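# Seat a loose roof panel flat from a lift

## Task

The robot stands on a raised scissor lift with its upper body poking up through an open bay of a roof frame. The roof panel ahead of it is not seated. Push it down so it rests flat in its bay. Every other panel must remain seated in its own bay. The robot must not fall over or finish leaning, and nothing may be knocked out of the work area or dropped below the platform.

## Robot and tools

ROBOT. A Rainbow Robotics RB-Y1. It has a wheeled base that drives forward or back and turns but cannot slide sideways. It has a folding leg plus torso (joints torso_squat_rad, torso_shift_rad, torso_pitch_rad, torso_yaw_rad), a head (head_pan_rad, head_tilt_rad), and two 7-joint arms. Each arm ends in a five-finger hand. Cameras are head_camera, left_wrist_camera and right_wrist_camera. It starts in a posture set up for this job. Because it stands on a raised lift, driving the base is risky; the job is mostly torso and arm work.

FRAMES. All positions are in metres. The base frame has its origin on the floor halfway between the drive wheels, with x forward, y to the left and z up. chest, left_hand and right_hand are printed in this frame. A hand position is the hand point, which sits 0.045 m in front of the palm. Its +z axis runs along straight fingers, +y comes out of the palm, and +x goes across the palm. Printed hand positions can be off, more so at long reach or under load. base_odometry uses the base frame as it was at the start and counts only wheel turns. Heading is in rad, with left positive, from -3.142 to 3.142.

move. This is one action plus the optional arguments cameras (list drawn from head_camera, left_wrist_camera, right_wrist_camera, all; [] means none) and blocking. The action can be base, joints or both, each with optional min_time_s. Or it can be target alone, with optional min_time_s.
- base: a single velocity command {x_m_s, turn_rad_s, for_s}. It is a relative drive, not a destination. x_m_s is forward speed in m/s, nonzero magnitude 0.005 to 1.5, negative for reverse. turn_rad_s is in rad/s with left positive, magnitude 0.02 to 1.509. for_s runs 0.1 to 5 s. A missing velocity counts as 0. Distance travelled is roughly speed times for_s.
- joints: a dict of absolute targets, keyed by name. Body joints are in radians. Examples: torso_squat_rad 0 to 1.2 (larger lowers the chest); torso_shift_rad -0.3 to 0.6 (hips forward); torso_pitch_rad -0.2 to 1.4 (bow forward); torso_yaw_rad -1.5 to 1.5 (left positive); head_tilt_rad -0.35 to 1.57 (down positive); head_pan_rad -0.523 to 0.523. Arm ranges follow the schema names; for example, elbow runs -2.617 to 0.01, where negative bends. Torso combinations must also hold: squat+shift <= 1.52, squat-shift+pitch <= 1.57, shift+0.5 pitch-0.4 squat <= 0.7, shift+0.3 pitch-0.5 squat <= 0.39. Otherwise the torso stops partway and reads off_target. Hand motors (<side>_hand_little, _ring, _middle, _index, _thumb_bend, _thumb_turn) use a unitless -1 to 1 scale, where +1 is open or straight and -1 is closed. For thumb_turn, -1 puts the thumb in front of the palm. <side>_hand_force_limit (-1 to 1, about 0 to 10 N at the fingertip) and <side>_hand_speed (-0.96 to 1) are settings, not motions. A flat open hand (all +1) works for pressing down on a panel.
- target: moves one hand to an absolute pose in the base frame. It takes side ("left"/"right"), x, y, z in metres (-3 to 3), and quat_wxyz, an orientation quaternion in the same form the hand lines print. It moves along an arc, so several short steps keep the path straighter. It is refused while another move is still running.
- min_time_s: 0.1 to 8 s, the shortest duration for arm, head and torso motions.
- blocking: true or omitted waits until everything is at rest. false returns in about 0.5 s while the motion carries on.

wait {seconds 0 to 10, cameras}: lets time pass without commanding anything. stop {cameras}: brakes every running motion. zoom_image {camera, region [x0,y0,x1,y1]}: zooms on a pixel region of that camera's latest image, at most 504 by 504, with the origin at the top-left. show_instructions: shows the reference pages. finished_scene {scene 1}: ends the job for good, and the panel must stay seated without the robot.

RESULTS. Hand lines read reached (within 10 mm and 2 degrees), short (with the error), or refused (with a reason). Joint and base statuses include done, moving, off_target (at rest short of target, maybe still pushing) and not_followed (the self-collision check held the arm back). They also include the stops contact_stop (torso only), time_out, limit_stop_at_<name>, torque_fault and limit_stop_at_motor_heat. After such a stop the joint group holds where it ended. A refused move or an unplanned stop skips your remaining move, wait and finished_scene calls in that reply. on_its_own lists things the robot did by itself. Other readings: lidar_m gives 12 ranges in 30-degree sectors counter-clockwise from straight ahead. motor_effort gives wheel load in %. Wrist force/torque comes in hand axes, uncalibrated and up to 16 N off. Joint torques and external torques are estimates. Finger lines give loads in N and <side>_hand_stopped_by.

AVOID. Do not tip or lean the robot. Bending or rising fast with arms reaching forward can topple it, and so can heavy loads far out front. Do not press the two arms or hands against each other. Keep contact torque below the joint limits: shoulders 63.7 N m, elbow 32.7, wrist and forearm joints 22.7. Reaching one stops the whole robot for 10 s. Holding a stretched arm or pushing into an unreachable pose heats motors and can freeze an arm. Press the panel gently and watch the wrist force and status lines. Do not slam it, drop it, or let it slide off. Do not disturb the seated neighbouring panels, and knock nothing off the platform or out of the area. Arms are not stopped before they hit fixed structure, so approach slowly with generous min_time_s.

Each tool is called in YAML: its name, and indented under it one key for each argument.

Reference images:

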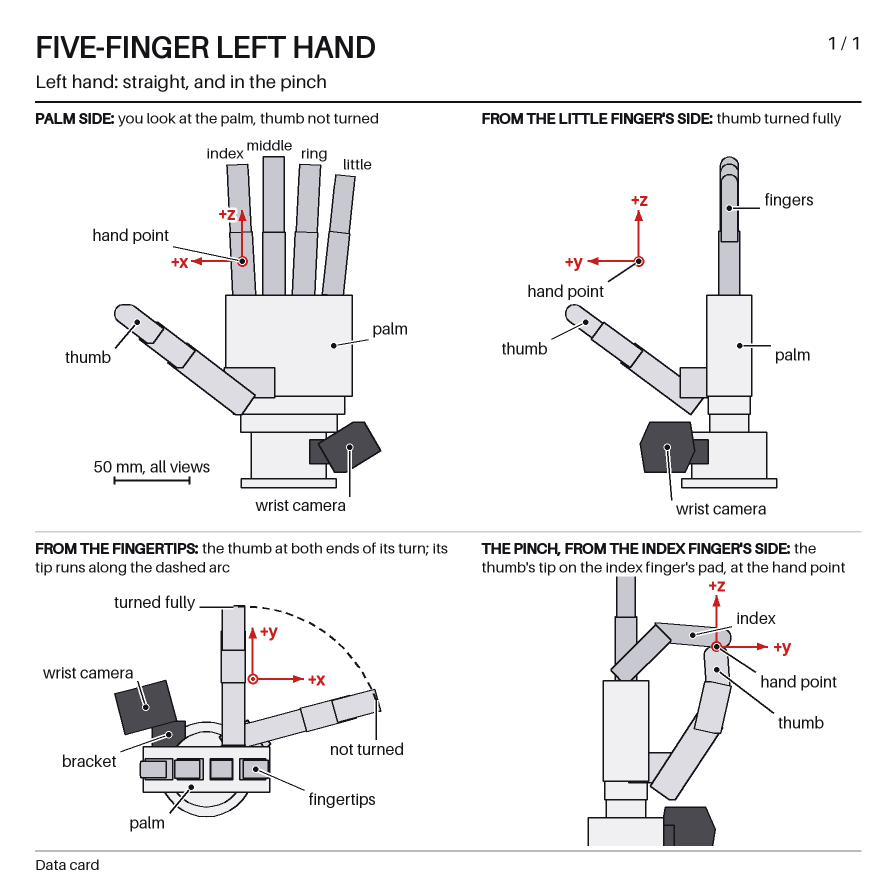

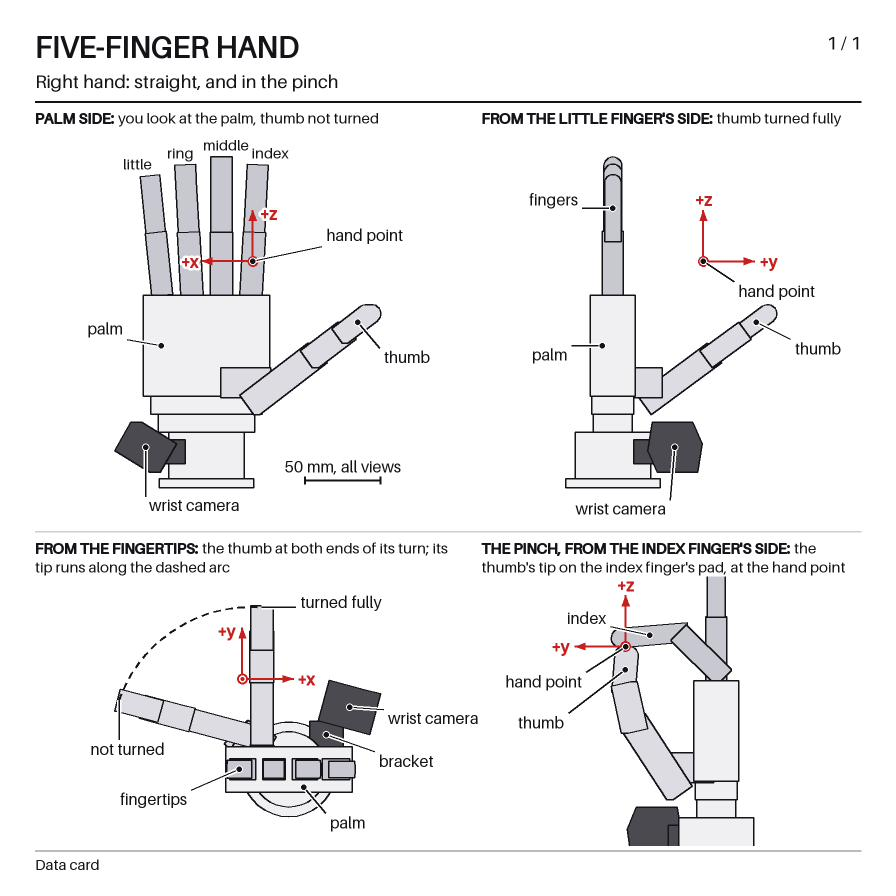

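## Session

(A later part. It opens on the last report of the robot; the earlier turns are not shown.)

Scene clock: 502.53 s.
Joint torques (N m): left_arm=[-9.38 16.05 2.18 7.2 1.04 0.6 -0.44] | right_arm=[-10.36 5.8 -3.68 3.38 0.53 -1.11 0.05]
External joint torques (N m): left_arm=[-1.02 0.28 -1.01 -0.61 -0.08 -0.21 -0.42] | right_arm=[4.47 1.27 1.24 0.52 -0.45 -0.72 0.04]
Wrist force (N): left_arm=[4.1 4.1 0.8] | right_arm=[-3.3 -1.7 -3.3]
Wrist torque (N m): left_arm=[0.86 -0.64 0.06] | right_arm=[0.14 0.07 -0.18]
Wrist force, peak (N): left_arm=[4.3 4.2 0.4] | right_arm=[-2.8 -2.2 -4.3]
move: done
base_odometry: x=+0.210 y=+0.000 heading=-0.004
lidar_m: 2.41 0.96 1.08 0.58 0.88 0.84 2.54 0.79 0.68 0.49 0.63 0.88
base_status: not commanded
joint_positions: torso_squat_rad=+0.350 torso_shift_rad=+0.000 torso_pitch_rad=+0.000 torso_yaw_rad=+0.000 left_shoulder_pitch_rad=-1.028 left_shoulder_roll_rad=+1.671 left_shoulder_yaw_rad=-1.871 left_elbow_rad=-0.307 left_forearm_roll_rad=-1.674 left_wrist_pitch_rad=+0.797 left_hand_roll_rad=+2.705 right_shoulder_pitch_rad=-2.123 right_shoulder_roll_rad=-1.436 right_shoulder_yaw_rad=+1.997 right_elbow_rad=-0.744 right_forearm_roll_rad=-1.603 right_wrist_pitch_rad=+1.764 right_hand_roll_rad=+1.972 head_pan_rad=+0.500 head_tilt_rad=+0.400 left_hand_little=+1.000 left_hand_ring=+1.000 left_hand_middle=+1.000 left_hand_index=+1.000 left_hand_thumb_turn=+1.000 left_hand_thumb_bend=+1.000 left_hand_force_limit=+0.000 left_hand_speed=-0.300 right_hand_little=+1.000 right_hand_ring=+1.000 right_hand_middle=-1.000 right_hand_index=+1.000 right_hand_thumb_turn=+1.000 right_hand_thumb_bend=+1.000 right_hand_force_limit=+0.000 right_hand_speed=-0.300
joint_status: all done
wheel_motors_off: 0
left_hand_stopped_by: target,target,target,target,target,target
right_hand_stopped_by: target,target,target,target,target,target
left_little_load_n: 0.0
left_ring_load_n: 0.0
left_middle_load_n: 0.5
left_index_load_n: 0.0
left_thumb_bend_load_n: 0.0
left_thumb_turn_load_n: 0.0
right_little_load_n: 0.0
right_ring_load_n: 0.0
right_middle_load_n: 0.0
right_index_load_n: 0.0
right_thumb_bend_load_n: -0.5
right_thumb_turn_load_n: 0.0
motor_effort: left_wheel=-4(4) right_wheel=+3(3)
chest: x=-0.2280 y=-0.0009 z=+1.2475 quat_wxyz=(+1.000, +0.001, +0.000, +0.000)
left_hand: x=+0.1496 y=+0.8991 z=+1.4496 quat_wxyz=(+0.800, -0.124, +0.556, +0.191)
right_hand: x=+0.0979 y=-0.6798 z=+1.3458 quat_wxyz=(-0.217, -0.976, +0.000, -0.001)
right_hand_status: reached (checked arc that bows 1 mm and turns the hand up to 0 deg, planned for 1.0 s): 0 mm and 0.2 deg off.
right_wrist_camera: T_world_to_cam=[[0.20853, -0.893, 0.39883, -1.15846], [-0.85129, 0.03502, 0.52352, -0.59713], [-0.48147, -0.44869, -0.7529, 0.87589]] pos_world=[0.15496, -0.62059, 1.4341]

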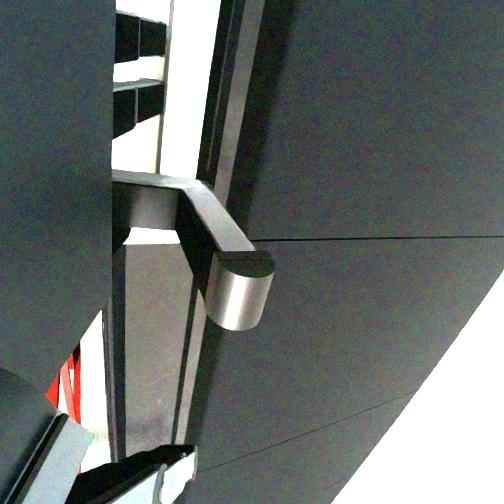

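move:
  target: {"side":"right","x":0.098,"y":-0.684,"z":1.3455,"quat_wxyz":[0.2164,0.9763,0,0]}
  min_time_s: 1
  cameras: []

move:
  target: {"side":"right","x":0.098,"y":-0.687,"z":1.3455,"quat_wxyz":[0.2164,0.9763,0,0]}
  min_time_s: 1
  cameras: ["right_wrist_camera"]

Scene clock: 504.07 s.
Joint torques (N m): left_arm=[-9.33 16.25 2.15 7.14 1.15 0.65 -0.33] | right_arm=[-9.71 3.88 -2.64 3.97 1.64 -1.45 0.13]
External joint torques (N m): left_arm=[-0.96 0.48 -1.05 -0.66 0.03 -0.16 -0.31] | right_arm=[5.22 -0.45 2.04 1.12 0.67 -1.04 0.12]
Wrist force (N): left_arm=[4.2 4.1 -0.2] | right_arm=[-2.0 -5.4 -5.7]
Wrist torque (N m): left_arm=[0.91 -0.70 0.11] | right_arm=[0.49 0.12 -0.12]
Wrist force, peak (N): left_arm=[4.5 4.3 0.4] | right_arm=[-2.1 -5.5 -6.3]
move: done
base_odometry: x=+0.210 y=+0.000 heading=-0.004
lidar_m: 2.41 0.96 1.08 0.58 0.88 0.85 2.54 0.79 0.67 0.49 0.64 0.88
base_status: not commanded
joint_positions: torso_squat_rad=+0.350 torso_shift_rad=+0.000 torso_pitch_rad=+0.000 torso_yaw_rad=+0.000 left_shoulder_pitch_rad=-1.028 left_shoulder_roll_rad=+1.671 left_shoulder_yaw_rad=-1.871 left_elbow_rad=-0.307 left_forearm_roll_rad=-1.674 left_wrist_pitch_rad=+0.797 left_hand_roll_rad=+2.705 right_shoulder_pitch_rad=-2.112 right_shoulder_roll_rad=-1.425 right_shoulder_yaw_rad=+1.998 right_elbow_rad=-0.708 right_forearm_roll_rad=-1.607 right_wrist_pitch_rad=+1.758 right_hand_roll_rad=+1.997 head_pan_rad=+0.500 head_tilt_rad=+0.400 left_hand_little=+1.000 left_hand_ring=+1.000 left_hand_middle=+1.000 left_hand_index=+1.000 left_hand_thumb_turn=+1.000 left_hand_thumb_bend=+1.000 left_hand_force_limit=+0.000 left_hand_speed=-0.300 right_hand_little=+1.000 right_hand_ring=+1.000 right_hand_middle=-1.000 right_hand_index=+1.000 right_hand_thumb_turn=+1.000 right_hand_thumb_bend=+1.000 right_hand_force_limit=+0.000 right_hand_speed=-0.300
joint_status: all done
wheel_motors_off: 0
left_hand_stopped_by: target,target,target,target,target,target
right_hand_stopped_by: target,target,target,target,target,target
left_little_load_n: 0.0
left_ring_load_n: 0.0
left_middle_load_n: 0.0
left_index_load_n: 0.0
left_thumb_bend_load_n: 0.0
left_thumb_turn_load_n: 0.0
right_little_load_n: 0.0
right_ring_load_n: 0.0
right_middle_load_n: 0.0
right_index_load_n: 0.5
right_thumb_bend_load_n: 0.0
right_thumb_turn_load_n: 0.0
motor_effort: left_wheel=-4(4) right_wheel=+3(3)
chest: x=-0.2280 y=-0.0009 z=+1.2475 quat_wxyz=(+1.000, +0.001, +0.000, +0.000)
left_hand: x=+0.1496 y=+0.8992 z=+1.4495 quat_wxyz=(+0.800, -0.124, +0.556, +0.191)
right_hand: x=+0.0983 y=-0.6834 z=+1.3459 quat_wxyz=(-0.217, -0.976, -0.001, -0.001)
right_hand_status: reached (checked arc that bows 1 mm and turns the hand up to 0 deg, planned for 1.0 s): 1 mm and 0.2 deg off.

Scene clock: 505.40 s.
Joint torques (N m): left_arm=[-9.51 16.32 2.09 7.26 1.12 0.65 -0.37] | right_arm=[-9.27 3.48 -2.7 4.14 1.9 -1.25 0.03]
External joint torques (N m): left_arm=[-1.15 0.56 -1.1 -0.55 0 -0.16 -0.34] | right_arm=[5.74 -0.67 1.77 1.3 0.93 -0.82 0.03]
Wrist force (N): left_arm=[4.5 3.5 0.3] | right_arm=[-1.1 -5.4 -6.4]
Wrist torque (N m): left_arm=[0.79 -0.72 0.14] | right_arm=[0.61 0.21 -0.07]
Wrist force, peak (N): left_arm=[4.4 4.0 0.6] | right_arm=[-2.8 -5.9 -8.1]
move: done
base_odometry: x=+0.210 y=+0.000 heading=-0.004
lidar_m: 2.42 0.97 1.08 0.57 0.86 0.85 2.55 0.80 0.67 0.47 0.64 0.88
base_status: not commanded
joint_positions: torso_squat_rad=+0.350 torso_shift_rad=+0.000 torso_pitch_rad=+0.000 torso_yaw_rad=+0.000 left_shoulder_pitch_rad=-1.028 left_shoulder_roll_rad=+1.671 left_shoulder_yaw_rad=-1.871 left_elbow_rad=-0.307 left_forearm_roll_rad=-1.674 left_wrist_pitch_rad=+0.797 left_hand_roll_rad=+2.705 right_shoulder_pitch_rad=-2.102 right_shoulder_roll_rad=-1.415 right_shoulder_yaw_rad=+1.998 right_elbow_rad=-0.678 right_forearm_roll_rad=-1.610 right_wrist_pitch_rad=+1.753 right_hand_roll_rad=+2.017 head_pan_rad=+0.500 head_tilt_rad=+0.400 left_hand_little=+1.000 left_hand_ring=+1.000 left_hand_middle=+1.000 left_hand_index=+1.000 left_hand_thumb_turn=+1.000 left_hand_thumb_bend=+1.000 left_hand_force_limit=+0.000 left_hand_speed=-0.300 right_hand_little=+1.000 right_hand_ring=+1.000 right_hand_middle=-1.000 right_hand_index=+1.000 right_hand_thumb_turn=+1.000 right_hand_thumb_bend=+1.000 right_hand_force_limit=+0.000 right_hand_speed=-0.300
joint_status: all done
wheel_motors_off: 0
left_hand_stopped_by: target,target,target,target,target,target
right_hand_stopped_by: target,target,target,target,target,target
left_little_load_n: 0.0
left_ring_load_n: 0.0
left_middle_load_n: 0.0
left_index_load_n: 0.0
left_thumb_bend_load_n: 0.0
left_thumb_turn_load_n: 0.0
right_little_load_n: 0.0
right_ring_load_n: 0.0
right_middle_load_n: 0.5
right_index_load_n: 0.0
right_thumb_bend_load_n: 0.0
right_thumb_turn_load_n: 0.0
motor_effort: left_wheel=-4(4) right_wheel=+3(3)
chest: x=-0.2280 y=-0.0008 z=+1.2475 quat_wxyz=(+1.000, +0.001, +0.000, +0.000)
left_hand: x=+0.1496 y=+0.8993 z=+1.4495 quat_wxyz=(+0.800, -0.124, +0.556, +0.191)
right_hand: x=+0.0984 y=-0.6864 z=+1.3459 quat_wxyz=(-0.217, -0.976, -0.001, -0.001)
right_hand_status: reached (checked arc that bows 1 mm and turns the hand up to 0 deg, planned for 1.0 s): 1 mm and 0.2 deg off.
right_wrist_camera: T_world_to_cam=[[0.20918, -0.89313, 0.3982, -1.16387], [-0.8512, 0.03415, 0.52374, -0.5974], [-0.48136, -0.4485, -0.75309, 0.87357]] pos_world=[0.15546, -0.62729, 1.4342]

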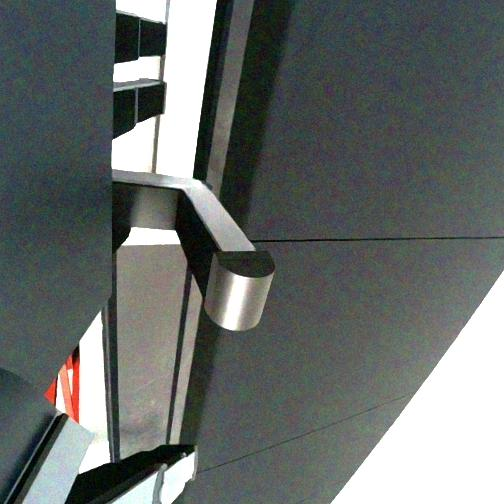

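zoom_image:
  camera: "right_wrist_camera"
  region: [110, 150, 290, 270]

zoom_image:
  camera: "right_wrist_camera"
  region: [110, 380, 260, 480]

Scaled by 2.800 from the camera's image (finer frame: 720x720).

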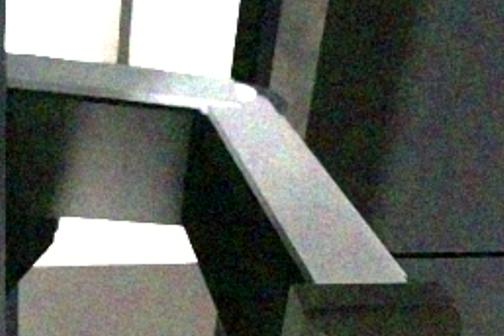

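Scaled by 3.360 from the camera's image (finer frame: 720x720).

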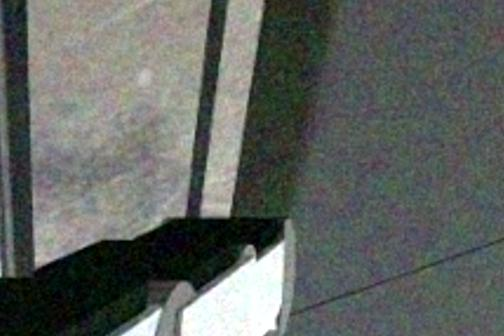

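move:
  target: {"side":"right","x":0.098,"y":-0.690,"z":1.3455,"quat_wxyz":[0.2164,0.9763,0,0]}
  min_time_s: 1
  cameras: ["right_wrist_camera"]

zoom_image:
  camera: "right_wrist_camera"
  region: [110, 150, 290, 270]

zoom_image:
  camera: "right_wrist_camera"
  region: [110, 380, 260, 480]

Scene clock: 507.27 s.
Joint torques (N m): left_arm=[-9.43 15.98 2.1 7.21 1.12 0.67 -0.34] | right_arm=[-9.29 2.91 -2.32 4.04 1.72 -1.23 0.14]
External joint torques (N m): left_arm=[-1.06 0.21 -1.1 -0.59 0 -0.14 -0.32] | right_arm=[5.79 -1.07 1.96 1.2 0.76 -0.79 0.14]
Wrist force (N): left_arm=[3.9 3.8 0.1] | right_arm=[-1.1 -5.0 -7.4]
Wrist torque (N m): left_arm=[0.85 -0.67 0.09] | right_arm=[0.61 0.25 -0.08]
Wrist force, peak (N): left_arm=[4.3 4.2 0.3] | right_arm=[-1.7 -6.0 -9.6]
move: done
base_odometry: x=+0.210 y=+0.000 heading=-0.004
lidar_m: 2.42 0.96 1.08 0.58 0.87 0.84 2.54 0.80 0.67 0.46 0.63 0.87
base_status: not commanded
joint_positions: torso_squat_rad=+0.350 torso_shift_rad=+0.000 torso_pitch_rad=+0.000 torso_yaw_rad=+0.000 left_shoulder_pitch_rad=-1.028 left_shoulder_roll_rad=+1.671 left_shoulder_yaw_rad=-1.871 left_elbow_rad=-0.307 left_forearm_roll_rad=-1.674 left_wrist_pitch_rad=+0.797 left_hand_roll_rad=+2.705 right_shoulder_pitch_rad=-2.092 right_shoulder_roll_rad=-1.405 right_shoulder_yaw_rad=+1.998 right_elbow_rad=-0.648 right_forearm_roll_rad=-1.613 right_wrist_pitch_rad=+1.748 right_hand_roll_rad=+2.036 head_pan_rad=+0.500 head_tilt_rad=+0.400 left_hand_little=+1.000 left_hand_ring=+1.000 left_hand_middle=+1.000 left_hand_index=+1.000 left_hand_thumb_turn=+1.000 left_hand_thumb_bend=+1.000 left_hand_force_limit=+0.000 left_hand_speed=-0.300 right_hand_little=+1.000 right_hand_ring=+1.000 right_hand_middle=-1.000 right_hand_index=+1.000 right_hand_thumb_turn=+1.000 right_hand_thumb_bend=+1.000 right_hand_force_limit=+0.000 right_hand_speed=-0.300
joint_status: all done
wheel_motors_off: 0
left_hand_stopped_by: target,target,target,target,target,target
right_hand_stopped_by: target,target,target,target,target,target
left_little_load_n: 0.0
left_ring_load_n: 0.0
left_middle_load_n: 0.0
left_index_load_n: 0.0
left_thumb_bend_load_n: 0.0
left_thumb_turn_load_n: 0.0
right_little_load_n: 0.0
right_ring_load_n: 0.0
right_middle_load_n: 0.0
right_index_load_n: 0.0
right_thumb_bend_load_n: 0.0
right_thumb_turn_load_n: 0.0
motor_effort: left_wheel=-4(4) right_wheel=+3(3)
chest: x=-0.2280 y=-0.0008 z=+1.2475 quat_wxyz=(+1.000, +0.001, +0.000, +0.000)
left_hand: x=+0.1495 y=+0.8993 z=+1.4494 quat_wxyz=(+0.800, -0.124, +0.556, +0.191)
right_hand: x=+0.0984 y=-0.6894 z=+1.3459 quat_wxyz=(-0.217, -0.976, -0.001, -0.001)
right_hand_status: reached (checked arc that bows 1 mm and turns the hand up to 0 deg, planned for 1.0 s): 1 mm and 0.2 deg off.
right_wrist_camera: T_world_to_cam=[[0.20916, -0.89312, 0.39823, -1.16663], [-0.85125, 0.03415, 0.52366, -0.59723], [-0.48129, -0.44852, -0.75312, 0.87233]] pos_world=[0.15546, -0.63029, 1.4343]

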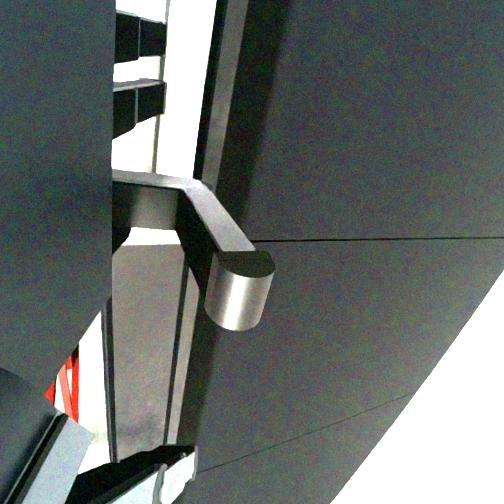

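Scaled by 2.800 from the camera's image (finer frame: 720x720).

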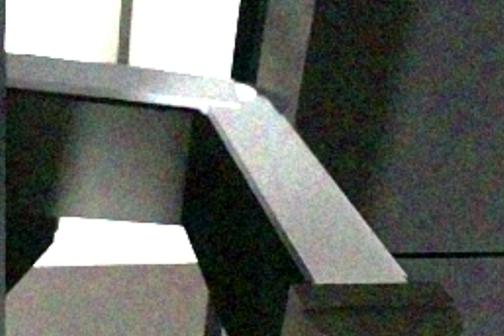

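Scaled by 3.360 from the camera's image (finer frame: 720x720).

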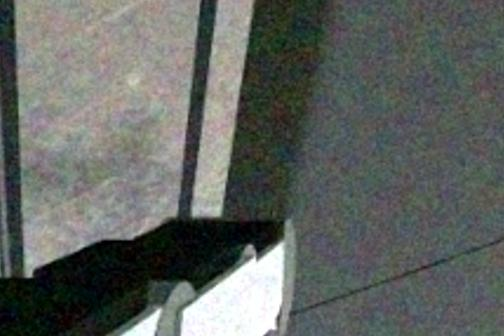

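zoom_image:
  camera: "right_wrist_camera"
  region: [150, 0, 250, 100]

zoom_image:
  camera: "right_wrist_camera"
  region: [110, 60, 250, 200]

Scaled by 5.040 from the camera's image (finer frame: 720x720).

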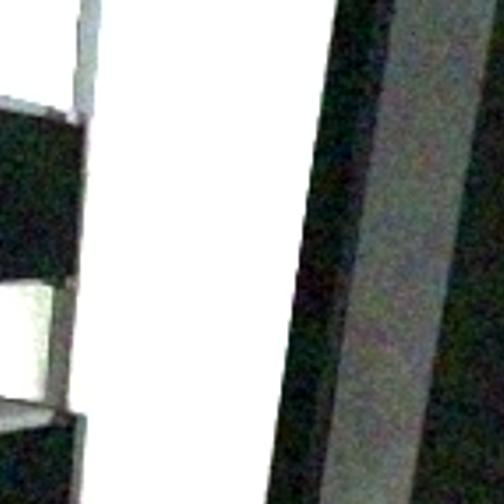

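Scaled by 3.600 from the camera's image (finer frame: 720x720).

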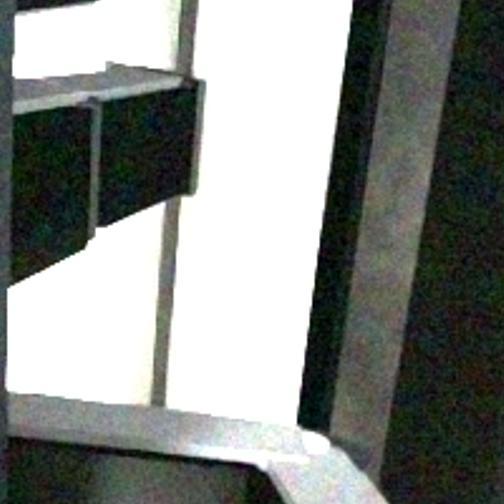

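move:
  cameras: ["left_wrist_camera", "right_wrist_camera"]

zoom_image:
  camera: "left_wrist_camera"
  region: [320, 240, 360, 270]

Scene clock: 509.83 s.
Joint torques (N m): left_arm=[-9.34 15.92 2.18 7.16 1.15 0.56 -0.36] | right_arm=[-8.89 2.92 -2.35 3.93 1.73 -1.27 0.12]
External joint torques (N m): left_arm=[-0.97 0.16 -1.01 -0.64 0.03 -0.26 -0.34] | right_arm=[6.2 -1.06 1.93 1.1 0.77 -0.83 0.12]
Wrist force (N): left_arm=[4.1 3.7 0.6] | right_arm=[-1.0 -5.1 -7.3]
Wrist torque (N m): left_arm=[0.82 -0.66 0.11] | right_arm=[0.56 0.22 -0.08]
Wrist force, peak (N): left_arm=[4.5 4.0 0.4] | right_arm=[-0.9 -5.2 -7.8]
base_odometry: x=+0.210 y=+0.000 heading=-0.004
lidar_m: 2.40 0.96 1.07 0.57 0.87 0.83 2.56 0.79 0.67 0.48 0.63 0.88
base_status: not commanded
joint_positions: torso_squat_rad=+0.350 torso_shift_rad=+0.000 torso_pitch_rad=+0.000 torso_yaw_rad=+0.000 left_shoulder_pitch_rad=-1.028 left_shoulder_roll_rad=+1.671 left_shoulder_yaw_rad=-1.871 left_elbow_rad=-0.307 left_forearm_roll_rad=-1.674 left_wrist_pitch_rad=+0.797 left_hand_roll_rad=+2.705 right_shoulder_pitch_rad=-2.092 right_shoulder_roll_rad=-1.405 right_shoulder_yaw_rad=+1.998 right_elbow_rad=-0.648 right_forearm_roll_rad=-1.613 right_wrist_pitch_rad=+1.748 right_hand_roll_rad=+2.036 head_pan_rad=+0.500 head_tilt_rad=+0.400 left_hand_little=+1.000 left_hand_ring=+1.000 left_hand_middle=+1.000 left_hand_index=+1.000 left_hand_thumb_turn=+1.000 left_hand_thumb_bend=+1.000 left_hand_force_limit=+0.000 left_hand_speed=-0.300 right_hand_little=+1.000 right_hand_ring=+1.000 right_hand_middle=-1.000 right_hand_index=+1.000 right_hand_thumb_turn=+1.000 right_hand_thumb_bend=+1.000 right_hand_force_limit=+0.000 right_hand_speed=-0.300
joint_status: all done
wheel_motors_off: 0
left_hand_stopped_by: target,target,target,target,target,target
right_hand_stopped_by: target,target,target,target,target,target
left_little_load_n: 0.0
left_ring_load_n: 0.0
left_middle_load_n: 0.0
left_index_load_n: 0.0
left_thumb_bend_load_n: 0.0
left_thumb_turn_load_n: 0.0
right_little_load_n: 0.0
right_ring_load_n: 0.0
right_middle_load_n: 0.0
right_index_load_n: 0.5
right_thumb_bend_load_n: 0.0
right_thumb_turn_load_n: 0.0
motor_effort: left_wheel=-3(4) right_wheel=+3(3)
chest: x=-0.2280 y=-0.0008 z=+1.2475 quat_wxyz=(+1.000, +0.001, +0.000, +0.000) (m; base frame)
left_hand: x=+0.1495 y=+0.8993 z=+1.4494 quat_wxyz=(+0.800, -0.124, +0.556, +0.191) (m; base frame)
right_hand: x=+0.0984 y=-0.6895 z=+1.3459 quat_wxyz=(-0.217, -0.976, -0.001, -0.001) (m; base frame)
right_hand_status: reached (checked arc that bows 1 mm and turns the hand up to 0 deg, planned for 1.0 s): 1 mm and 0.2 deg off.
pictures: left_wrist_camera, right_wrist_camera
camera_calibration:
left_wrist_camera: T_world_to_cam=[[0.48567, -0.83087, -0.27162, 1.06564], [-0.25261, 0.16407, -0.95356, 1.27841], [0.83685, 0.53172, -0.1302, -0.29691]] pos_world=[0.05386, 0.83353, 1.46982]
right_wrist_camera: T_world_to_cam=[[0.20916, -0.89312, 0.39823, -1.16663], [-0.85125, 0.03415, 0.52366, -0.59723], [-0.48129, -0.44852, -0.75312, 0.87233]] pos_world=[0.15546, -0.63029, 1.4343]

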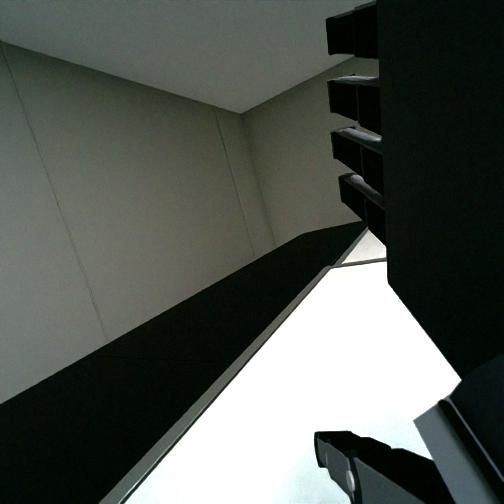

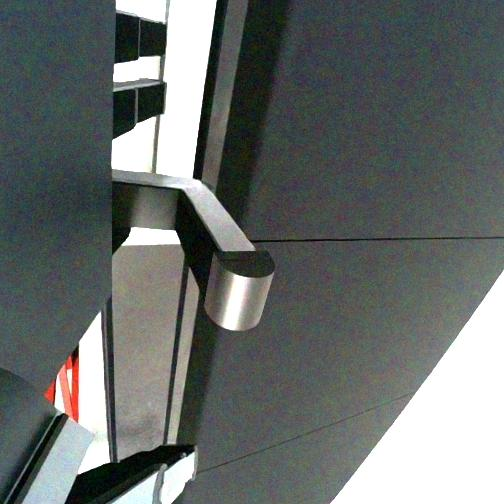

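Scaled by 12.600 from the camera's image (finer frame: 720x720).

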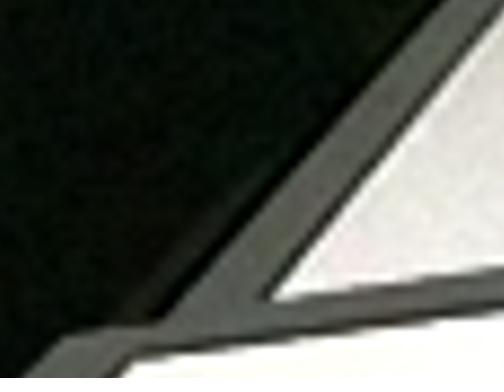

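move:
  target: {"side":"right","x":0.098,"y":-0.684,"z":1.3465,"quat_wxyz":[0.2164,0.9763,0,0]}
  min_time_s: 1
  cameras: ["right_wrist_camera"]

zoom_image:
  camera: "right_wrist_camera"
  region: [110, 60, 250, 200]

Scene clock: 511.87 s.
Joint torques (N m): left_arm=[-9.24 16.2 2.26 7.22 1.13 0.74 -0.42] | right_arm=[-15.59 2.66 -4.03 1.77 0.67 0.36 -0.26]
External joint torques (N m): left_arm=[-0.87 0.44 -0.93 -0.59 0.01 -0.08 -0.4] | right_arm=[-0.55 -1.49 0.45 -1.07 -0.3 0.78 -0.26]
Wrist force (N): left_arm=[4.4 4.0 0.4] | right_arm=[0.0 -1.0 2.7]
Wrist torque (N m): left_arm=[0.86 -0.71 0.11] | right_arm=[-0.29 0.12 -0.11]
Wrist force, peak (N): left_arm=[4.4 4.5 0.2] | right_arm=[-1.0 -5.4 -7.6]
move: done
base_odometry: x=+0.210 y=+0.000 heading=-0.004
lidar_m: 2.41 0.96 1.08 0.58 0.89 0.84 2.55 0.80 0.66 0.49 0.63 0.88
base_status: not commanded
joint_positions: torso_squat_rad=+0.350 torso_shift_rad=+0.000 torso_pitch_rad=+0.000 torso_yaw_rad=+0.000 left_shoulder_pitch_rad=-1.028 left_shoulder_roll_rad=+1.671 left_shoulder_yaw_rad=-1.871 left_elbow_rad=-0.307 left_forearm_roll_rad=-1.674 left_wrist_pitch_rad=+0.797 left_hand_roll_rad=+2.705 right_shoulder_pitch_rad=-2.105 right_shoulder_roll_rad=-1.412 right_shoulder_yaw_rad=+1.998 right_elbow_rad=-0.680 right_forearm_roll_rad=-1.610 right_wrist_pitch_rad=+1.760 right_hand_roll_rad=+2.012 head_pan_rad=+0.500 head_tilt_rad=+0.400 left_hand_little=+1.000 left_hand_ring=+1.000 left_hand_middle=+1.000 left_hand_index=+1.000 left_hand_thumb_turn=+1.000 left_hand_thumb_bend=+1.000 left_hand_force_limit=+0.000 left_hand_speed=-0.300 right_hand_little=+1.000 right_hand_ring=+1.000 right_hand_middle=-1.000 right_hand_index=+1.000 right_hand_thumb_turn=+1.000 right_hand_thumb_bend=+1.000 right_hand_force_limit=+0.000 right_hand_speed=-0.300
joint_status: all done
wheel_motors_off: 0
left_hand_stopped_by: target,target,target,target,target,target
right_hand_stopped_by: target,target,target,target,target,target
left_little_load_n: 0.0
left_ring_load_n: 0.0
left_middle_load_n: 0.0
left_index_load_n: 0.0
left_thumb_bend_load_n: 0.0
left_thumb_turn_load_n: 0.0
right_little_load_n: 0.0
right_ring_load_n: -1.0
right_middle_load_n: 0.0
right_index_load_n: -0.5
right_thumb_bend_load_n: 0.0
right_thumb_turn_load_n: 0.0
motor_effort: left_wheel=-4(4) right_wheel=+3(3)
chest: x=-0.2280 y=-0.0010 z=+1.2475 quat_wxyz=(+1.000, +0.001, +0.000, +0.000)
left_hand: x=+0.1496 y=+0.8991 z=+1.4497 quat_wxyz=(+0.800, -0.124, +0.556, +0.191)
right_hand: x=+0.0982 y=-0.6843 z=+1.3464 quat_wxyz=(-0.216, -0.976, +0.000, +0.001)
right_hand_status: reached (checked arc that bows 1 mm and turns the hand up to 0 deg, planned for 1.0 s): 0 mm and 0.1 deg off.
right_wrist_camera: T_world_to_cam=[[0.20834, -0.8943, 0.39602, -1.15983], [-0.84959, 0.03512, 0.52627, -0.60086], [-0.48455, -0.4461, -0.75247, 0.8759]] pos_world=[0.15558, -0.62539, 1.43461]

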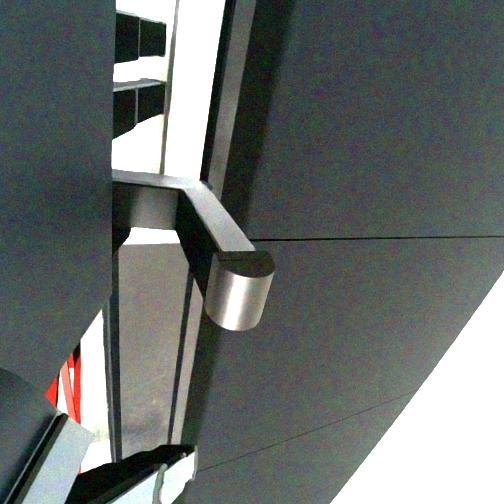

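Scaled by 3.600 from the camera's image (finer frame: 720x720).

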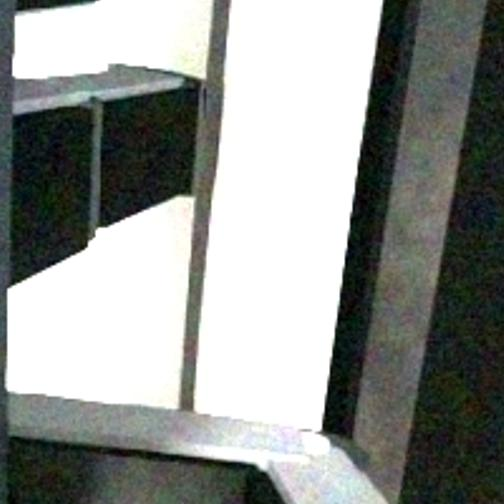

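move:
  target: {"side":"right","x":0.098,"y":-0.680,"z":1.368,"quat_wxyz":[0.2164,0.9763,0,0]}
  min_time_s: 1
  cameras: []

move:
  joints: {"right_hand_middle":1}
  cameras: []

move:
  target: {"side":"right","x":0.10,"y":-0.665,"z":1.368,"quat_wxyz":[0.1305,0.9914,0,0]}
  min_time_s: 1.5
  cameras: ["right_wrist_camera"]

zoom_image:
  camera: "right_wrist_camera"
  region: [180, 130, 280, 230]

Scene clock: 513.43 s.
Joint torques (N m): left_arm=[-9.45 16.15 2.11 7.22 1.15 0.69 -0.43] | right_arm=[-16.38 5.53 -4.27 3.23 1.04 -0.05 -0.06]
External joint torques (N m): left_arm=[-1.09 0.39 -1.09 -0.59 0.03 -0.12 -0.4] | right_arm=[-1.03 1.47 -0.73 0.68 0.11 0.43 -0.06]
Wrist force (N): left_arm=[4.1 3.8 0.2] | right_arm=[-0.7 -2.0 4.0]
Wrist torque (N m): left_arm=[0.86 -0.70 0.09] | right_arm=[-0.36 0.10 -0.02]
Wrist force, peak (N): left_arm=[4.5 4.3 0.7] | right_arm=[-0.7 -2.1 4.0]
move: done
base_odometry: x=+0.210 y=+0.000 heading=-0.004
lidar_m: 2.41 0.96 1.08 0.57 0.87 0.85 2.56 0.80 0.67 0.48 0.63 0.88
base_status: not commanded
joint_positions: torso_squat_rad=+0.350 torso_shift_rad=+0.000 torso_pitch_rad=+0.000 torso_yaw_rad=+0.000 left_shoulder_pitch_rad=-1.028 left_shoulder_roll_rad=+1.671 left_shoulder_yaw_rad=-1.871 left_elbow_rad=-0.307 left_forearm_roll_rad=-1.674 left_wrist_pitch_rad=+0.797 left_hand_roll_rad=+2.705 right_shoulder_pitch_rad=-2.123 right_shoulder_roll_rad=-1.347 right_shoulder_yaw_rad=+1.997 right_elbow_rad=-0.553 right_forearm_roll_rad=-1.602 right_wrist_pitch_rad=+1.796 right_hand_roll_rad=+2.085 head_pan_rad=+0.500 head_tilt_rad=+0.400 left_hand_little=+1.000 left_hand_ring=+1.000 left_hand_middle=+1.000 left_hand_index=+1.000 left_hand_thumb_turn=+1.000 left_hand_thumb_bend=+1.000 left_hand_force_limit=+0.000 left_hand_speed=-0.300 right_hand_little=+1.000 right_hand_ring=+1.000 right_hand_middle=-1.000 right_hand_index=+1.000 right_hand_thumb_turn=+1.000 right_hand_thumb_bend=+1.000 right_hand_force_limit=+0.000 right_hand_speed=-0.300
joint_status: all done
wheel_motors_off: 0
left_hand_stopped_by: target,target,target,target,target,target
right_hand_stopped_by: target,target,target,target,target,target
left_little_load_n: 0.0
left_ring_load_n: 0.0
left_middle_load_n: 0.0
left_index_load_n: 0.0
left_thumb_bend_load_n: 0.0
left_thumb_turn_load_n: 0.0
right_little_load_n: 0.5
right_ring_load_n: 0.0
right_middle_load_n: 0.0
right_index_load_n: 0.0
right_thumb_bend_load_n: 0.0
right_thumb_turn_load_n: 0.0
motor_effort: left_wheel=-4(4) right_wheel=+3(3)
chest: x=-0.2280 y=-0.0010 z=+1.2475 quat_wxyz=(+1.000, +0.001, +0.000, +0.000)
left_hand: x=+0.1496 y=+0.8990 z=+1.4497 quat_wxyz=(+0.800, -0.124, +0.556, +0.191)
right_hand: x=+0.0978 y=-0.6800 z=+1.3676 quat_wxyz=(-0.217, -0.976, +0.000, -0.001)
right_hand_status: reached (checked arc that bows 2 mm and turns the hand up to 1 deg, planned for 1.0 s): 0 mm and 0.2 deg off.

Scene clock: 514.97 s.
Joint torques (N m): left_arm=[-9.44 16.13 2.37 7.14 1.12 0.68 -0.38] | right_arm=[-15.89 5.62 -4.15 3.19 1.02 -0.11 0.04]
External joint torques (N m): left_arm=[-1.08 0.36 -0.82 -0.67 0 -0.13 -0.36] | right_arm=[-0.54 1.56 -0.6 0.64 0.09 0.37 0.03]
Wrist force (N): left_arm=[4.1 3.8 0.9] | right_arm=[-0.6 -1.9 3.7]
Wrist torque (N m): left_arm=[0.83 -0.64 0.08] | right_arm=[-0.34 0.10 0.01]
Wrist force, peak (N): left_arm=[4.4 4.3 0.5] | right_arm=[-0.6 -2.0 4.1]
move: done
base_odometry: x=+0.210 y=+0.000 heading=-0.004
lidar_m: 2.41 0.97 1.07 0.58 0.87 0.85 2.54 0.79 0.67 0.47 0.65 0.88
base_status: not commanded
joint_positions: torso_squat_rad=+0.350 torso_shift_rad=+0.000 torso_pitch_rad=+0.000 torso_yaw_rad=+0.000 left_shoulder_pitch_rad=-1.028 left_shoulder_roll_rad=+1.671 left_shoulder_yaw_rad=-1.871 left_elbow_rad=-0.307 left_forearm_roll_rad=-1.674 left_wrist_pitch_rad=+0.797 left_hand_roll_rad=+2.705 right_shoulder_pitch_rad=-2.123 right_shoulder_roll_rad=-1.347 right_shoulder_yaw_rad=+1.997 right_elbow_rad=-0.553 right_forearm_roll_rad=-1.602 right_wrist_pitch_rad=+1.796 right_hand_roll_rad=+2.085 head_pan_rad=+0.500 head_tilt_rad=+0.400 left_hand_little=+1.000 left_hand_ring=+1.000 left_hand_middle=+1.000 left_hand_index=+1.000 left_hand_thumb_turn=+1.000 left_hand_thumb_bend=+1.000 left_hand_force_limit=+0.000 left_hand_speed=-0.300 right_hand_little=+1.000 right_hand_ring=+1.000 right_hand_middle=+1.000 right_hand_index=+1.000 right_hand_thumb_turn=+1.000 right_hand_thumb_bend=+1.000 right_hand_force_limit=+0.000 right_hand_speed=-0.300
joint_status: all done
wheel_motors_off: 0
left_hand_stopped_by: target,target,target,target,target,target
right_hand_stopped_by: target,target,target,target,target,target
left_little_load_n: 0.0
left_ring_load_n: 0.0
left_middle_load_n: 0.0
left_index_load_n: 0.0
left_thumb_bend_load_n: 0.0
left_thumb_turn_load_n: 0.0
right_little_load_n: 0.0
right_ring_load_n: 0.0
right_middle_load_n: 0.0
right_index_load_n: 0.0
right_thumb_bend_load_n: -0.5
right_thumb_turn_load_n: 0.0
motor_effort: left_wheel=-4(4) right_wheel=+3(3)
chest: x=-0.2280 y=-0.0010 z=+1.2475 quat_wxyz=(+1.000, +0.001, +0.000, +0.000)
left_hand: x=+0.1496 y=+0.8990 z=+1.4497 quat_wxyz=(+0.800, -0.124, +0.556, +0.191)
right_hand: x=+0.0978 y=-0.6800 z=+1.3676 quat_wxyz=(-0.217, -0.976, +0.000, -0.001)

Scene clock: 516.80 s.
Joint torques (N m): left_arm=[-9.37 16.03 2.25 7.26 1.11 0.64 -0.37] | right_arm=[-12.83 4.8 -3.29 2.57 0.41 -0.14 0]
External joint torques (N m): left_arm=[-1 0.27 -0.95 -0.55 -0.01 -0.18 -0.35] | right_arm=[2.82 1.67 -1.59 0.8 -0.22 0.41 0]
Wrist force (N): left_arm=[4.0 4.0 0.2] | right_arm=[-0.5 -1.2 4.0]
Wrist torque (N m): left_arm=[0.88 -0.66 0.06] | right_arm=[-0.27 0.03 0.02]
Wrist force, peak (N): left_arm=[4.4 4.1 0.6] | right_arm=[-0.3 -1.8 4.2]
move: short
base_odometry: x=+0.210 y=+0.000 heading=-0.004
lidar_m: 2.42 0.96 1.08 0.56 0.86 0.84 2.53 0.80 0.66 0.48 0.64 0.88
base_status: not commanded
joint_positions: torso_squat_rad=+0.350 torso_shift_rad=+0.000 torso_pitch_rad=+0.000 torso_yaw_rad=+0.000 left_shoulder_pitch_rad=-1.028 left_shoulder_roll_rad=+1.671 left_shoulder_yaw_rad=-1.871 left_elbow_rad=-0.307 left_forearm_roll_rad=-1.674 left_wrist_pitch_rad=+0.797 left_hand_roll_rad=+2.705 right_shoulder_pitch_rad=-2.090 right_shoulder_roll_rad=-1.249 right_shoulder_yaw_rad=+1.956 right_elbow_rad=-0.267 right_forearm_roll_rad=-1.675 right_wrist_pitch_rad=+1.855 right_hand_roll_rad=+2.258 head_pan_rad=+0.500 head_tilt_rad=+0.400 left_hand_little=+1.000 left_hand_ring=+1.000 left_hand_middle=+1.000 left_hand_index=+1.000 left_hand_thumb_turn=+1.000 left_hand_thumb_bend=+1.000 left_hand_force_limit=+0.000 left_hand_speed=-0.300 right_hand_little=+1.000 right_hand_ring=+1.000 right_hand_middle=+1.000 right_hand_index=+1.000 right_hand_thumb_turn=+1.000 right_hand_thumb_bend=+1.000 right_hand_force_limit=+0.000 right_hand_speed=-0.300
joint_status: all done
wheel_motors_off: 0
left_hand_stopped_by: target,target,target,target,target,target
right_hand_stopped_by: target,target,target,target,target,target
left_little_load_n: 0.0
left_ring_load_n: 0.0
left_middle_load_n: 0.0
left_index_load_n: 0.0
left_thumb_bend_load_n: 0.0
left_thumb_turn_load_n: 0.0
right_little_load_n: 0.0
right_ring_load_n: 0.0
right_middle_load_n: 0.0
right_index_load_n: 0.0
right_thumb_bend_load_n: 0.0
right_thumb_turn_load_n: 0.0
motor_effort: left_wheel=-3(4) right_wheel=+3(3)
chest: x=-0.2280 y=-0.0010 z=+1.2475 quat_wxyz=(+1.000, +0.001, +0.000, +0.000)
left_hand: x=+0.1496 y=+0.8990 z=+1.4497 quat_wxyz=(+0.800, -0.124, +0.556, +0.191)
right_hand: x=+0.0995 y=-0.6647 z=+1.3678 quat_wxyz=(-0.162, -0.986, -0.012, -0.024)
right_hand_status: short (checked arc that bows 5 mm and turns the hand up to 7 deg, as near as the solve gets, planned for 1.5 s): 1 mm and 4.8 deg off. The place is met; only the turn is off.
right_wrist_camera: T_world_to_cam=[[0.22506, -0.92502, 0.30608, -1.05022], [-0.87127, -0.05045, 0.4882, -0.61429], [-0.43616, -0.37655, -0.8173, 1.0315]] pos_world=[0.15105, -0.61404, 1.46439]

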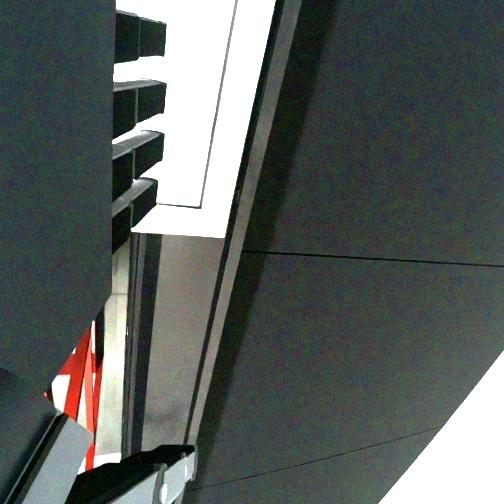

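Scaled by 5.040 from the camera's image (finer frame: 720x720).

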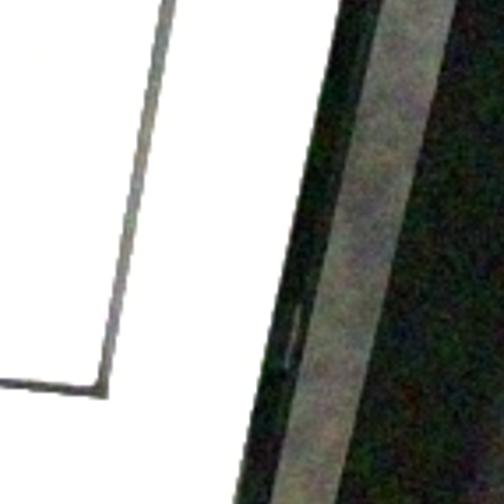

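zoom_image:
  camera: "right_wrist_camera"
  region: [220, 170, 260, 210]

zoom_image:
  camera: "right_wrist_camera"
  region: [200, 200, 260, 260]

Scaled by 12.600 from the camera's image (finer frame: 720x720).

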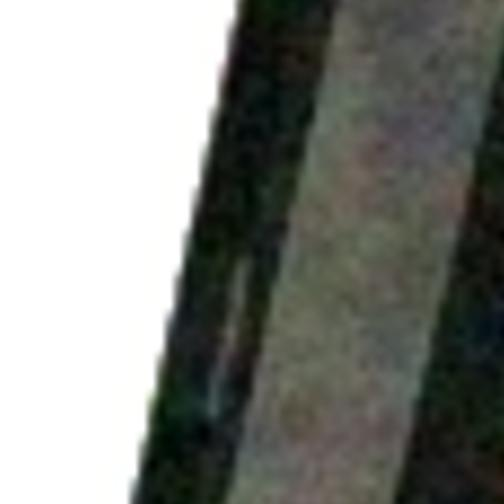

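Scaled by 8.400 from the camera's image (finer frame: 720x720).

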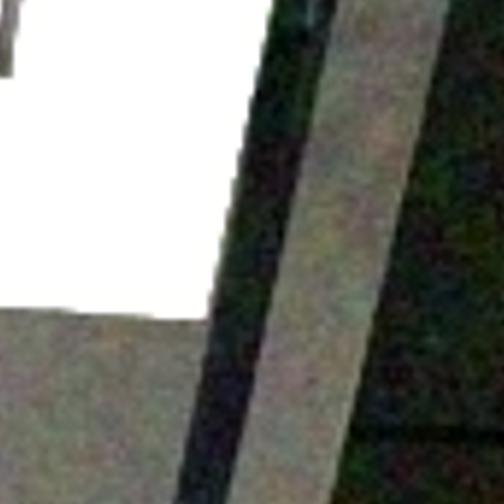

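move:
  target: {"side":"right","x":0.14,"y":-0.66,"z":1.42,"quat_wxyz":[0.131,0.9914,0,0]}
  min_time_s: 1.5
  cameras: []

move:
  target: {"side":"right","x":0.22,"y":-0.68,"z":1.44,"quat_wxyz":[0,1,0,0]}
  min_time_s: 1.5
  cameras: ["right_wrist_camera"]

zoom_image:
  camera: "right_wrist_camera"
  region: [80, 335, 150, 405]

Scene clock: 519.97 s.
Joint torques (N m): left_arm=[-9.39 16.28 2.25 7.15 1.13 0.63 -0.37] | right_arm=[-17.15 5.72 -1.03 2.31 0.82 -1.09 0.05]
External joint torques (N m): left_arm=[-1.02 0.51 -0.95 -0.66 0.01 -0.18 -0.35] | right_arm=[-1.01 2.25 0.57 0.61 0.12 -0.23 0.04]
Wrist force (N): left_arm=[4.1 4.0 0.4] | right_arm=[-1.3 -2.3 3.6]
Wrist torque (N m): left_arm=[0.89 -0.70 0.10] | right_arm=[-0.34 0.13 -0.05]
Wrist force, peak (N): left_arm=[4.6 4.2 0.6] | right_arm=[-1.3 -2.0 4.0]
move: short
base_odometry: x=+0.210 y=+0.000 heading=-0.004
lidar_m: 2.42 0.97 1.06 0.57 0.87 0.84 2.56 0.79 0.68 0.49 0.64 0.87
base_status: not commanded
joint_positions: torso_squat_rad=+0.350 torso_shift_rad=+0.000 torso_pitch_rad=+0.000 torso_yaw_rad=+0.000 left_shoulder_pitch_rad=-1.028 left_shoulder_roll_rad=+1.671 left_shoulder_yaw_rad=-1.871 left_elbow_rad=-0.307 left_forearm_roll_rad=-1.674 left_wrist_pitch_rad=+0.797 left_hand_roll_rad=+2.705 right_shoulder_pitch_rad=-2.172 right_shoulder_roll_rad=-1.185 right_shoulder_yaw_rad=+1.971 right_elbow_rad=-0.267 right_forearm_roll_rad=-1.625 right_wrist_pitch_rad=+1.758 right_hand_roll_rad=+2.259 head_pan_rad=+0.500 head_tilt_rad=+0.400 left_hand_little=+1.000 left_hand_ring=+1.000 left_hand_middle=+1.000 left_hand_index=+1.000 left_hand_thumb_turn=+1.000 left_hand_thumb_bend=+1.000 left_hand_force_limit=+0.000 left_hand_speed=-0.300 right_hand_little=+1.000 right_hand_ring=+1.000 right_hand_middle=+1.000 right_hand_index=+1.000 right_hand_thumb_turn=+1.000 right_hand_thumb_bend=+1.000 right_hand_force_limit=+0.000 right_hand_speed=-0.300
joint_status: all done
wheel_motors_off: 0
left_hand_stopped_by: target,target,target,target,target,target
right_hand_stopped_by: target,target,target,target,target,target
left_little_load_n: 0.0
left_ring_load_n: 0.0
left_middle_load_n: 0.0
left_index_load_n: 0.0
left_thumb_bend_load_n: 0.0
left_thumb_turn_load_n: 0.0
right_little_load_n: 0.0
right_ring_load_n: 0.0
right_middle_load_n: 0.0
right_index_load_n: 0.0
right_thumb_bend_load_n: 0.0
right_thumb_turn_load_n: 0.0
motor_effort: left_wheel=-3(4) right_wheel=+3(3)
chest: x=-0.2280 y=-0.0010 z=+1.2475 quat_wxyz=(+1.000, +0.001, +0.000, +0.000)
left_hand: x=+0.1496 y=+0.8990 z=+1.4498 quat_wxyz=(+0.800, -0.124, +0.556, +0.191)
right_hand: x=+0.1395 y=-0.6598 z=+1.4194 quat_wxyz=(-0.229, -0.969, -0.040, -0.079)
right_hand_status: short (checked arc that bows 2 mm and turns the hand up to 11 deg, as near as the solve gets, planned for 1.5 s): 1 mm and 15.4 deg off. The place is met; only the turn is off.

Scene clock: 521.80 s.
Joint torques (N m): left_arm=[-9.16 16.14 2.04 7.21 1.11 0.68 -0.39] | right_arm=[-13.83 1.9 -3.51 1.91 0.28 -1.57 0.04]
External joint torques (N m): left_arm=[-0.79 0.37 -1.15 -0.6 -0.01 -0.13 -0.37] | right_arm=[2.65 -1.35 -1.46 0.55 -0.16 -0.22 0.03]
Wrist force (N): left_arm=[4.3 4.1 0.5] | right_arm=[-2.5 -2.7 2.9]
Wrist torque (N m): left_arm=[0.86 -0.73 0.11] | right_arm=[-0.35 0.24 -0.14]
Wrist force, peak (N): left_arm=[4.8 3.9 0.2] | right_arm=[-2.6 -2.9 3.2]
move: short
base_odometry: x=+0.210 y=+0.000 heading=-0.004
lidar_m: 2.42 0.95 1.07 0.59 0.86 0.85 2.54 0.80 0.67 0.49 0.64 0.89
base_status: not commanded
joint_positions: torso_squat_rad=+0.350 torso_shift_rad=+0.000 torso_pitch_rad=+0.000 torso_yaw_rad=+0.000 left_shoulder_pitch_rad=-1.028 left_shoulder_roll_rad=+1.671 left_shoulder_yaw_rad=-1.871 left_elbow_rad=-0.307 left_forearm_roll_rad=-1.674 left_wrist_pitch_rad=+0.797 left_hand_roll_rad=+2.705 right_shoulder_pitch_rad=-2.135 right_shoulder_roll_rad=-1.219 right_shoulder_yaw_rad=+1.876 right_elbow_rad=-0.267 right_forearm_roll_rad=-1.699 right_wrist_pitch_rad=+1.457 right_hand_roll_rad=+2.292 head_pan_rad=+0.500 head_tilt_rad=+0.400 left_hand_little=+1.000 left_hand_ring=+1.000 left_hand_middle=+1.000 left_hand_index=+1.000 left_hand_thumb_turn=+1.000 left_hand_thumb_bend=+1.000 left_hand_force_limit=+0.000 left_hand_speed=-0.300 right_hand_little=+1.000 right_hand_ring=+1.000 right_hand_middle=+1.000 right_hand_index=+1.000 right_hand_thumb_turn=+1.000 right_hand_thumb_bend=+1.000 right_hand_force_limit=+0.000 right_hand_speed=-0.300
joint_status: all done
wheel_motors_off: 0
left_hand_stopped_by: target,target,target,target,target,target
right_hand_stopped_by: target,target,target,target,target,target
left_little_load_n: 0.0
left_ring_load_n: 0.0
left_middle_load_n: 0.0
left_index_load_n: 0.0
left_thumb_bend_load_n: 0.0
left_thumb_turn_load_n: 0.0
right_little_load_n: 0.0
right_ring_load_n: 0.0
right_middle_load_n: 0.0
right_index_load_n: 0.0
right_thumb_bend_load_n: 0.0
right_thumb_turn_load_n: 0.0
motor_effort: left_wheel=-3(4) right_wheel=+3(3)
chest: x=-0.2280 y=-0.0010 z=+1.2475 quat_wxyz=(+1.000, +0.001, +0.000, +0.000)
left_hand: x=+0.1496 y=+0.8990 z=+1.4498 quat_wxyz=(+0.800, -0.124, +0.556, +0.191)
right_hand: x=+0.2197 y=-0.6794 z=+1.4398 quat_wxyz=(-0.256, -0.936, -0.079, -0.230)
right_hand_status: short (checked arc that bows 6 mm and turns the hand up to 18 deg, as near as the solve gets, planned for 1.5 s): 1 mm and 41.3 deg off. The place is met; only the turn is off.
right_wrist_camera: T_world_to_cam=[[0.22111, -0.79068, 0.57091, -1.40208], [-0.97516, -0.17112, 0.14067, -0.10427], [-0.01353, -0.58783, -0.80887, 0.88872]] pos_world=[0.22035, -0.60402, 1.53399]

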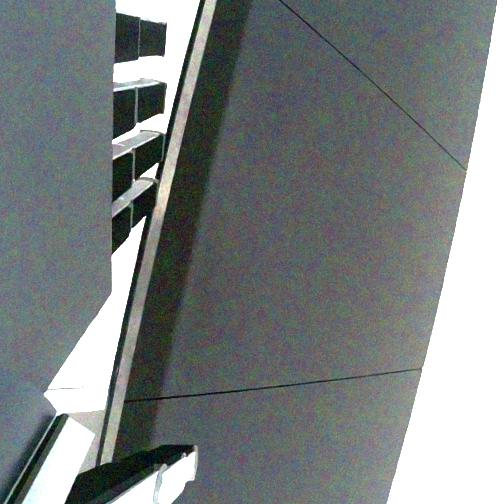

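Scaled by 7.200 from the camera's image (finer frame: 720x720).

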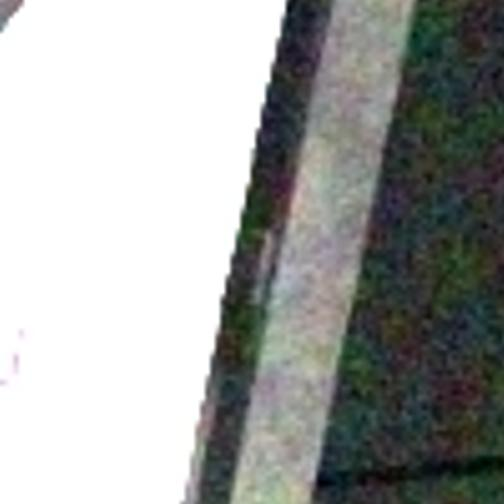

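move:
  target: {"side":"left","x":-0.02,"y":0.90,"z":1.42,"quat_wxyz":[0.745,-0.177,0.552,0.330]}
  min_time_s: 2
  cameras: ["left_wrist_camera"]

Scene clock: 524.93 s.
Joint torques (N m): left_arm=[-0.39 17.52 6.6 6.45 0.68 2.04 -0.25] | right_arm=[-14.01 2.27 -3.63 1.75 0.27 -1.55 0]
External joint torques (N m): left_arm=[0.77 0.56 0.22 -1.16 0.22 0.24 -0.23] | right_arm=[2.47 -0.98 -1.58 0.39 -0.18 -0.21 -0.01]
Wrist force (N): left_arm=[4.1 2.9 0.7] | right_arm=[-2.4 -2.7 2.8]
Wrist torque (N m): left_arm=[0.70 -0.65 -0.01] | right_arm=[-0.35 0.22 -0.12]
Wrist force, peak (N): left_arm=[4.7 4.0 0.8] | right_arm=[-2.7 -3.0 2.8]
move: done
base_odometry: x=+0.210 y=+0.000 heading=-0.004
lidar_m: 2.42 0.96 1.08 0.58 0.85 0.85 2.54 0.80 0.66 0.49 0.65 0.88
base_status: not commanded
joint_positions: torso_squat_rad=+0.350 torso_shift_rad=+0.000 torso_pitch_rad=+0.000 torso_yaw_rad=+0.000 left_shoulder_pitch_rad=-0.775 left_shoulder_roll_rad=+2.254 left_shoulder_yaw_rad=-1.789 left_elbow_rad=-1.321 left_forearm_roll_rad=-1.066 left_wrist_pitch_rad=+0.914 left_hand_roll_rad=+1.840 right_shoulder_pitch_rad=-2.135 right_shoulder_roll_rad=-1.219 right_shoulder_yaw_rad=+1.876 right_elbow_rad=-0.267 right_forearm_roll_rad=-1.699 right_wrist_pitch_rad=+1.457 right_hand_roll_rad=+2.292 head_pan_rad=+0.500 head_tilt_rad=+0.400 left_hand_little=+1.000 left_hand_ring=+1.000 left_hand_middle=+1.000 left_hand_index=+1.000 left_hand_thumb_turn=+1.000 left_hand_thumb_bend=+1.000 left_hand_force_limit=+0.000 left_hand_speed=-0.300 right_hand_little=+1.000 right_hand_ring=+1.000 right_hand_middle=+1.000 right_hand_index=+1.000 right_hand_thumb_turn=+1.000 right_hand_thumb_bend=+1.000 right_hand_force_limit=+0.000 right_hand_speed=-0.300
joint_status: all done
wheel_motors_off: 0
left_hand_stopped_by: target,target,target,target,target,target
right_hand_stopped_by: target,target,target,target,target,target
left_little_load_n: 0.0
left_ring_load_n: 0.0
left_middle_load_n: 0.0
left_index_load_n: 0.0
left_thumb_bend_load_n: 0.0
left_thumb_turn_load_n: 0.0
right_little_load_n: 0.0
right_ring_load_n: 0.0
right_middle_load_n: 0.0
right_index_load_n: 0.0
right_thumb_bend_load_n: 0.0
right_thumb_turn_load_n: 0.0
motor_effort: left_wheel=-3(4) right_wheel=+3(3)
chest: x=-0.2280 y=-0.0010 z=+1.2475 quat_wxyz=(+1.000, +0.001, +0.000, +0.000)
left_hand: x=-0.0200 y=+0.9000 z=+1.4198 quat_wxyz=(+0.745, -0.177, +0.553, +0.329)
left_hand_status: reached (checked arc that bows 39 mm and turns the hand up to 18 deg, planned for 2.0 s): 0 mm and 0.1 deg off.
right_hand: x=+0.2197 y=-0.6795 z=+1.4398 quat_wxyz=(-0.256, -0.936, -0.079, -0.230)
left_wrist_camera: T_world_to_cam=[[0.68683, -0.63355, -0.35619, 1.08698], [-0.36357, 0.12487, -0.92316, 1.19717], [0.62935, 0.76356, -0.14457, -0.35166]] pos_world=[-0.09001, 0.80768, 1.44151]

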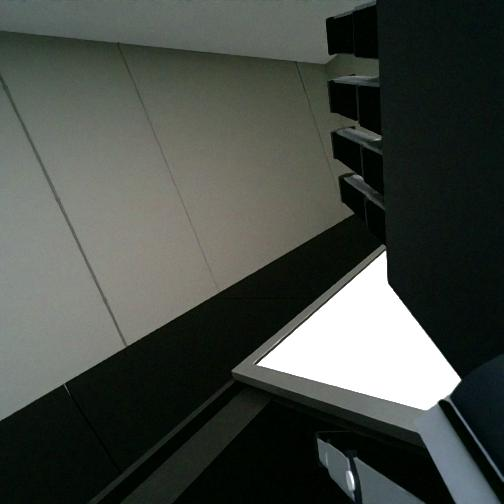

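zoom_image:
  camera: "left_wrist_camera"
  region: [215, 350, 285, 420]

Scaled by 7.200 from the camera's image (finer frame: 720x720).

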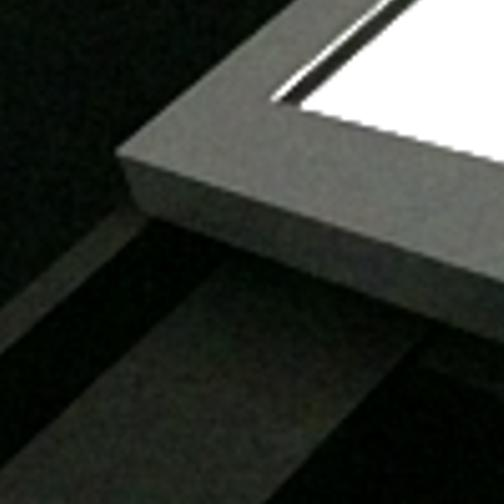

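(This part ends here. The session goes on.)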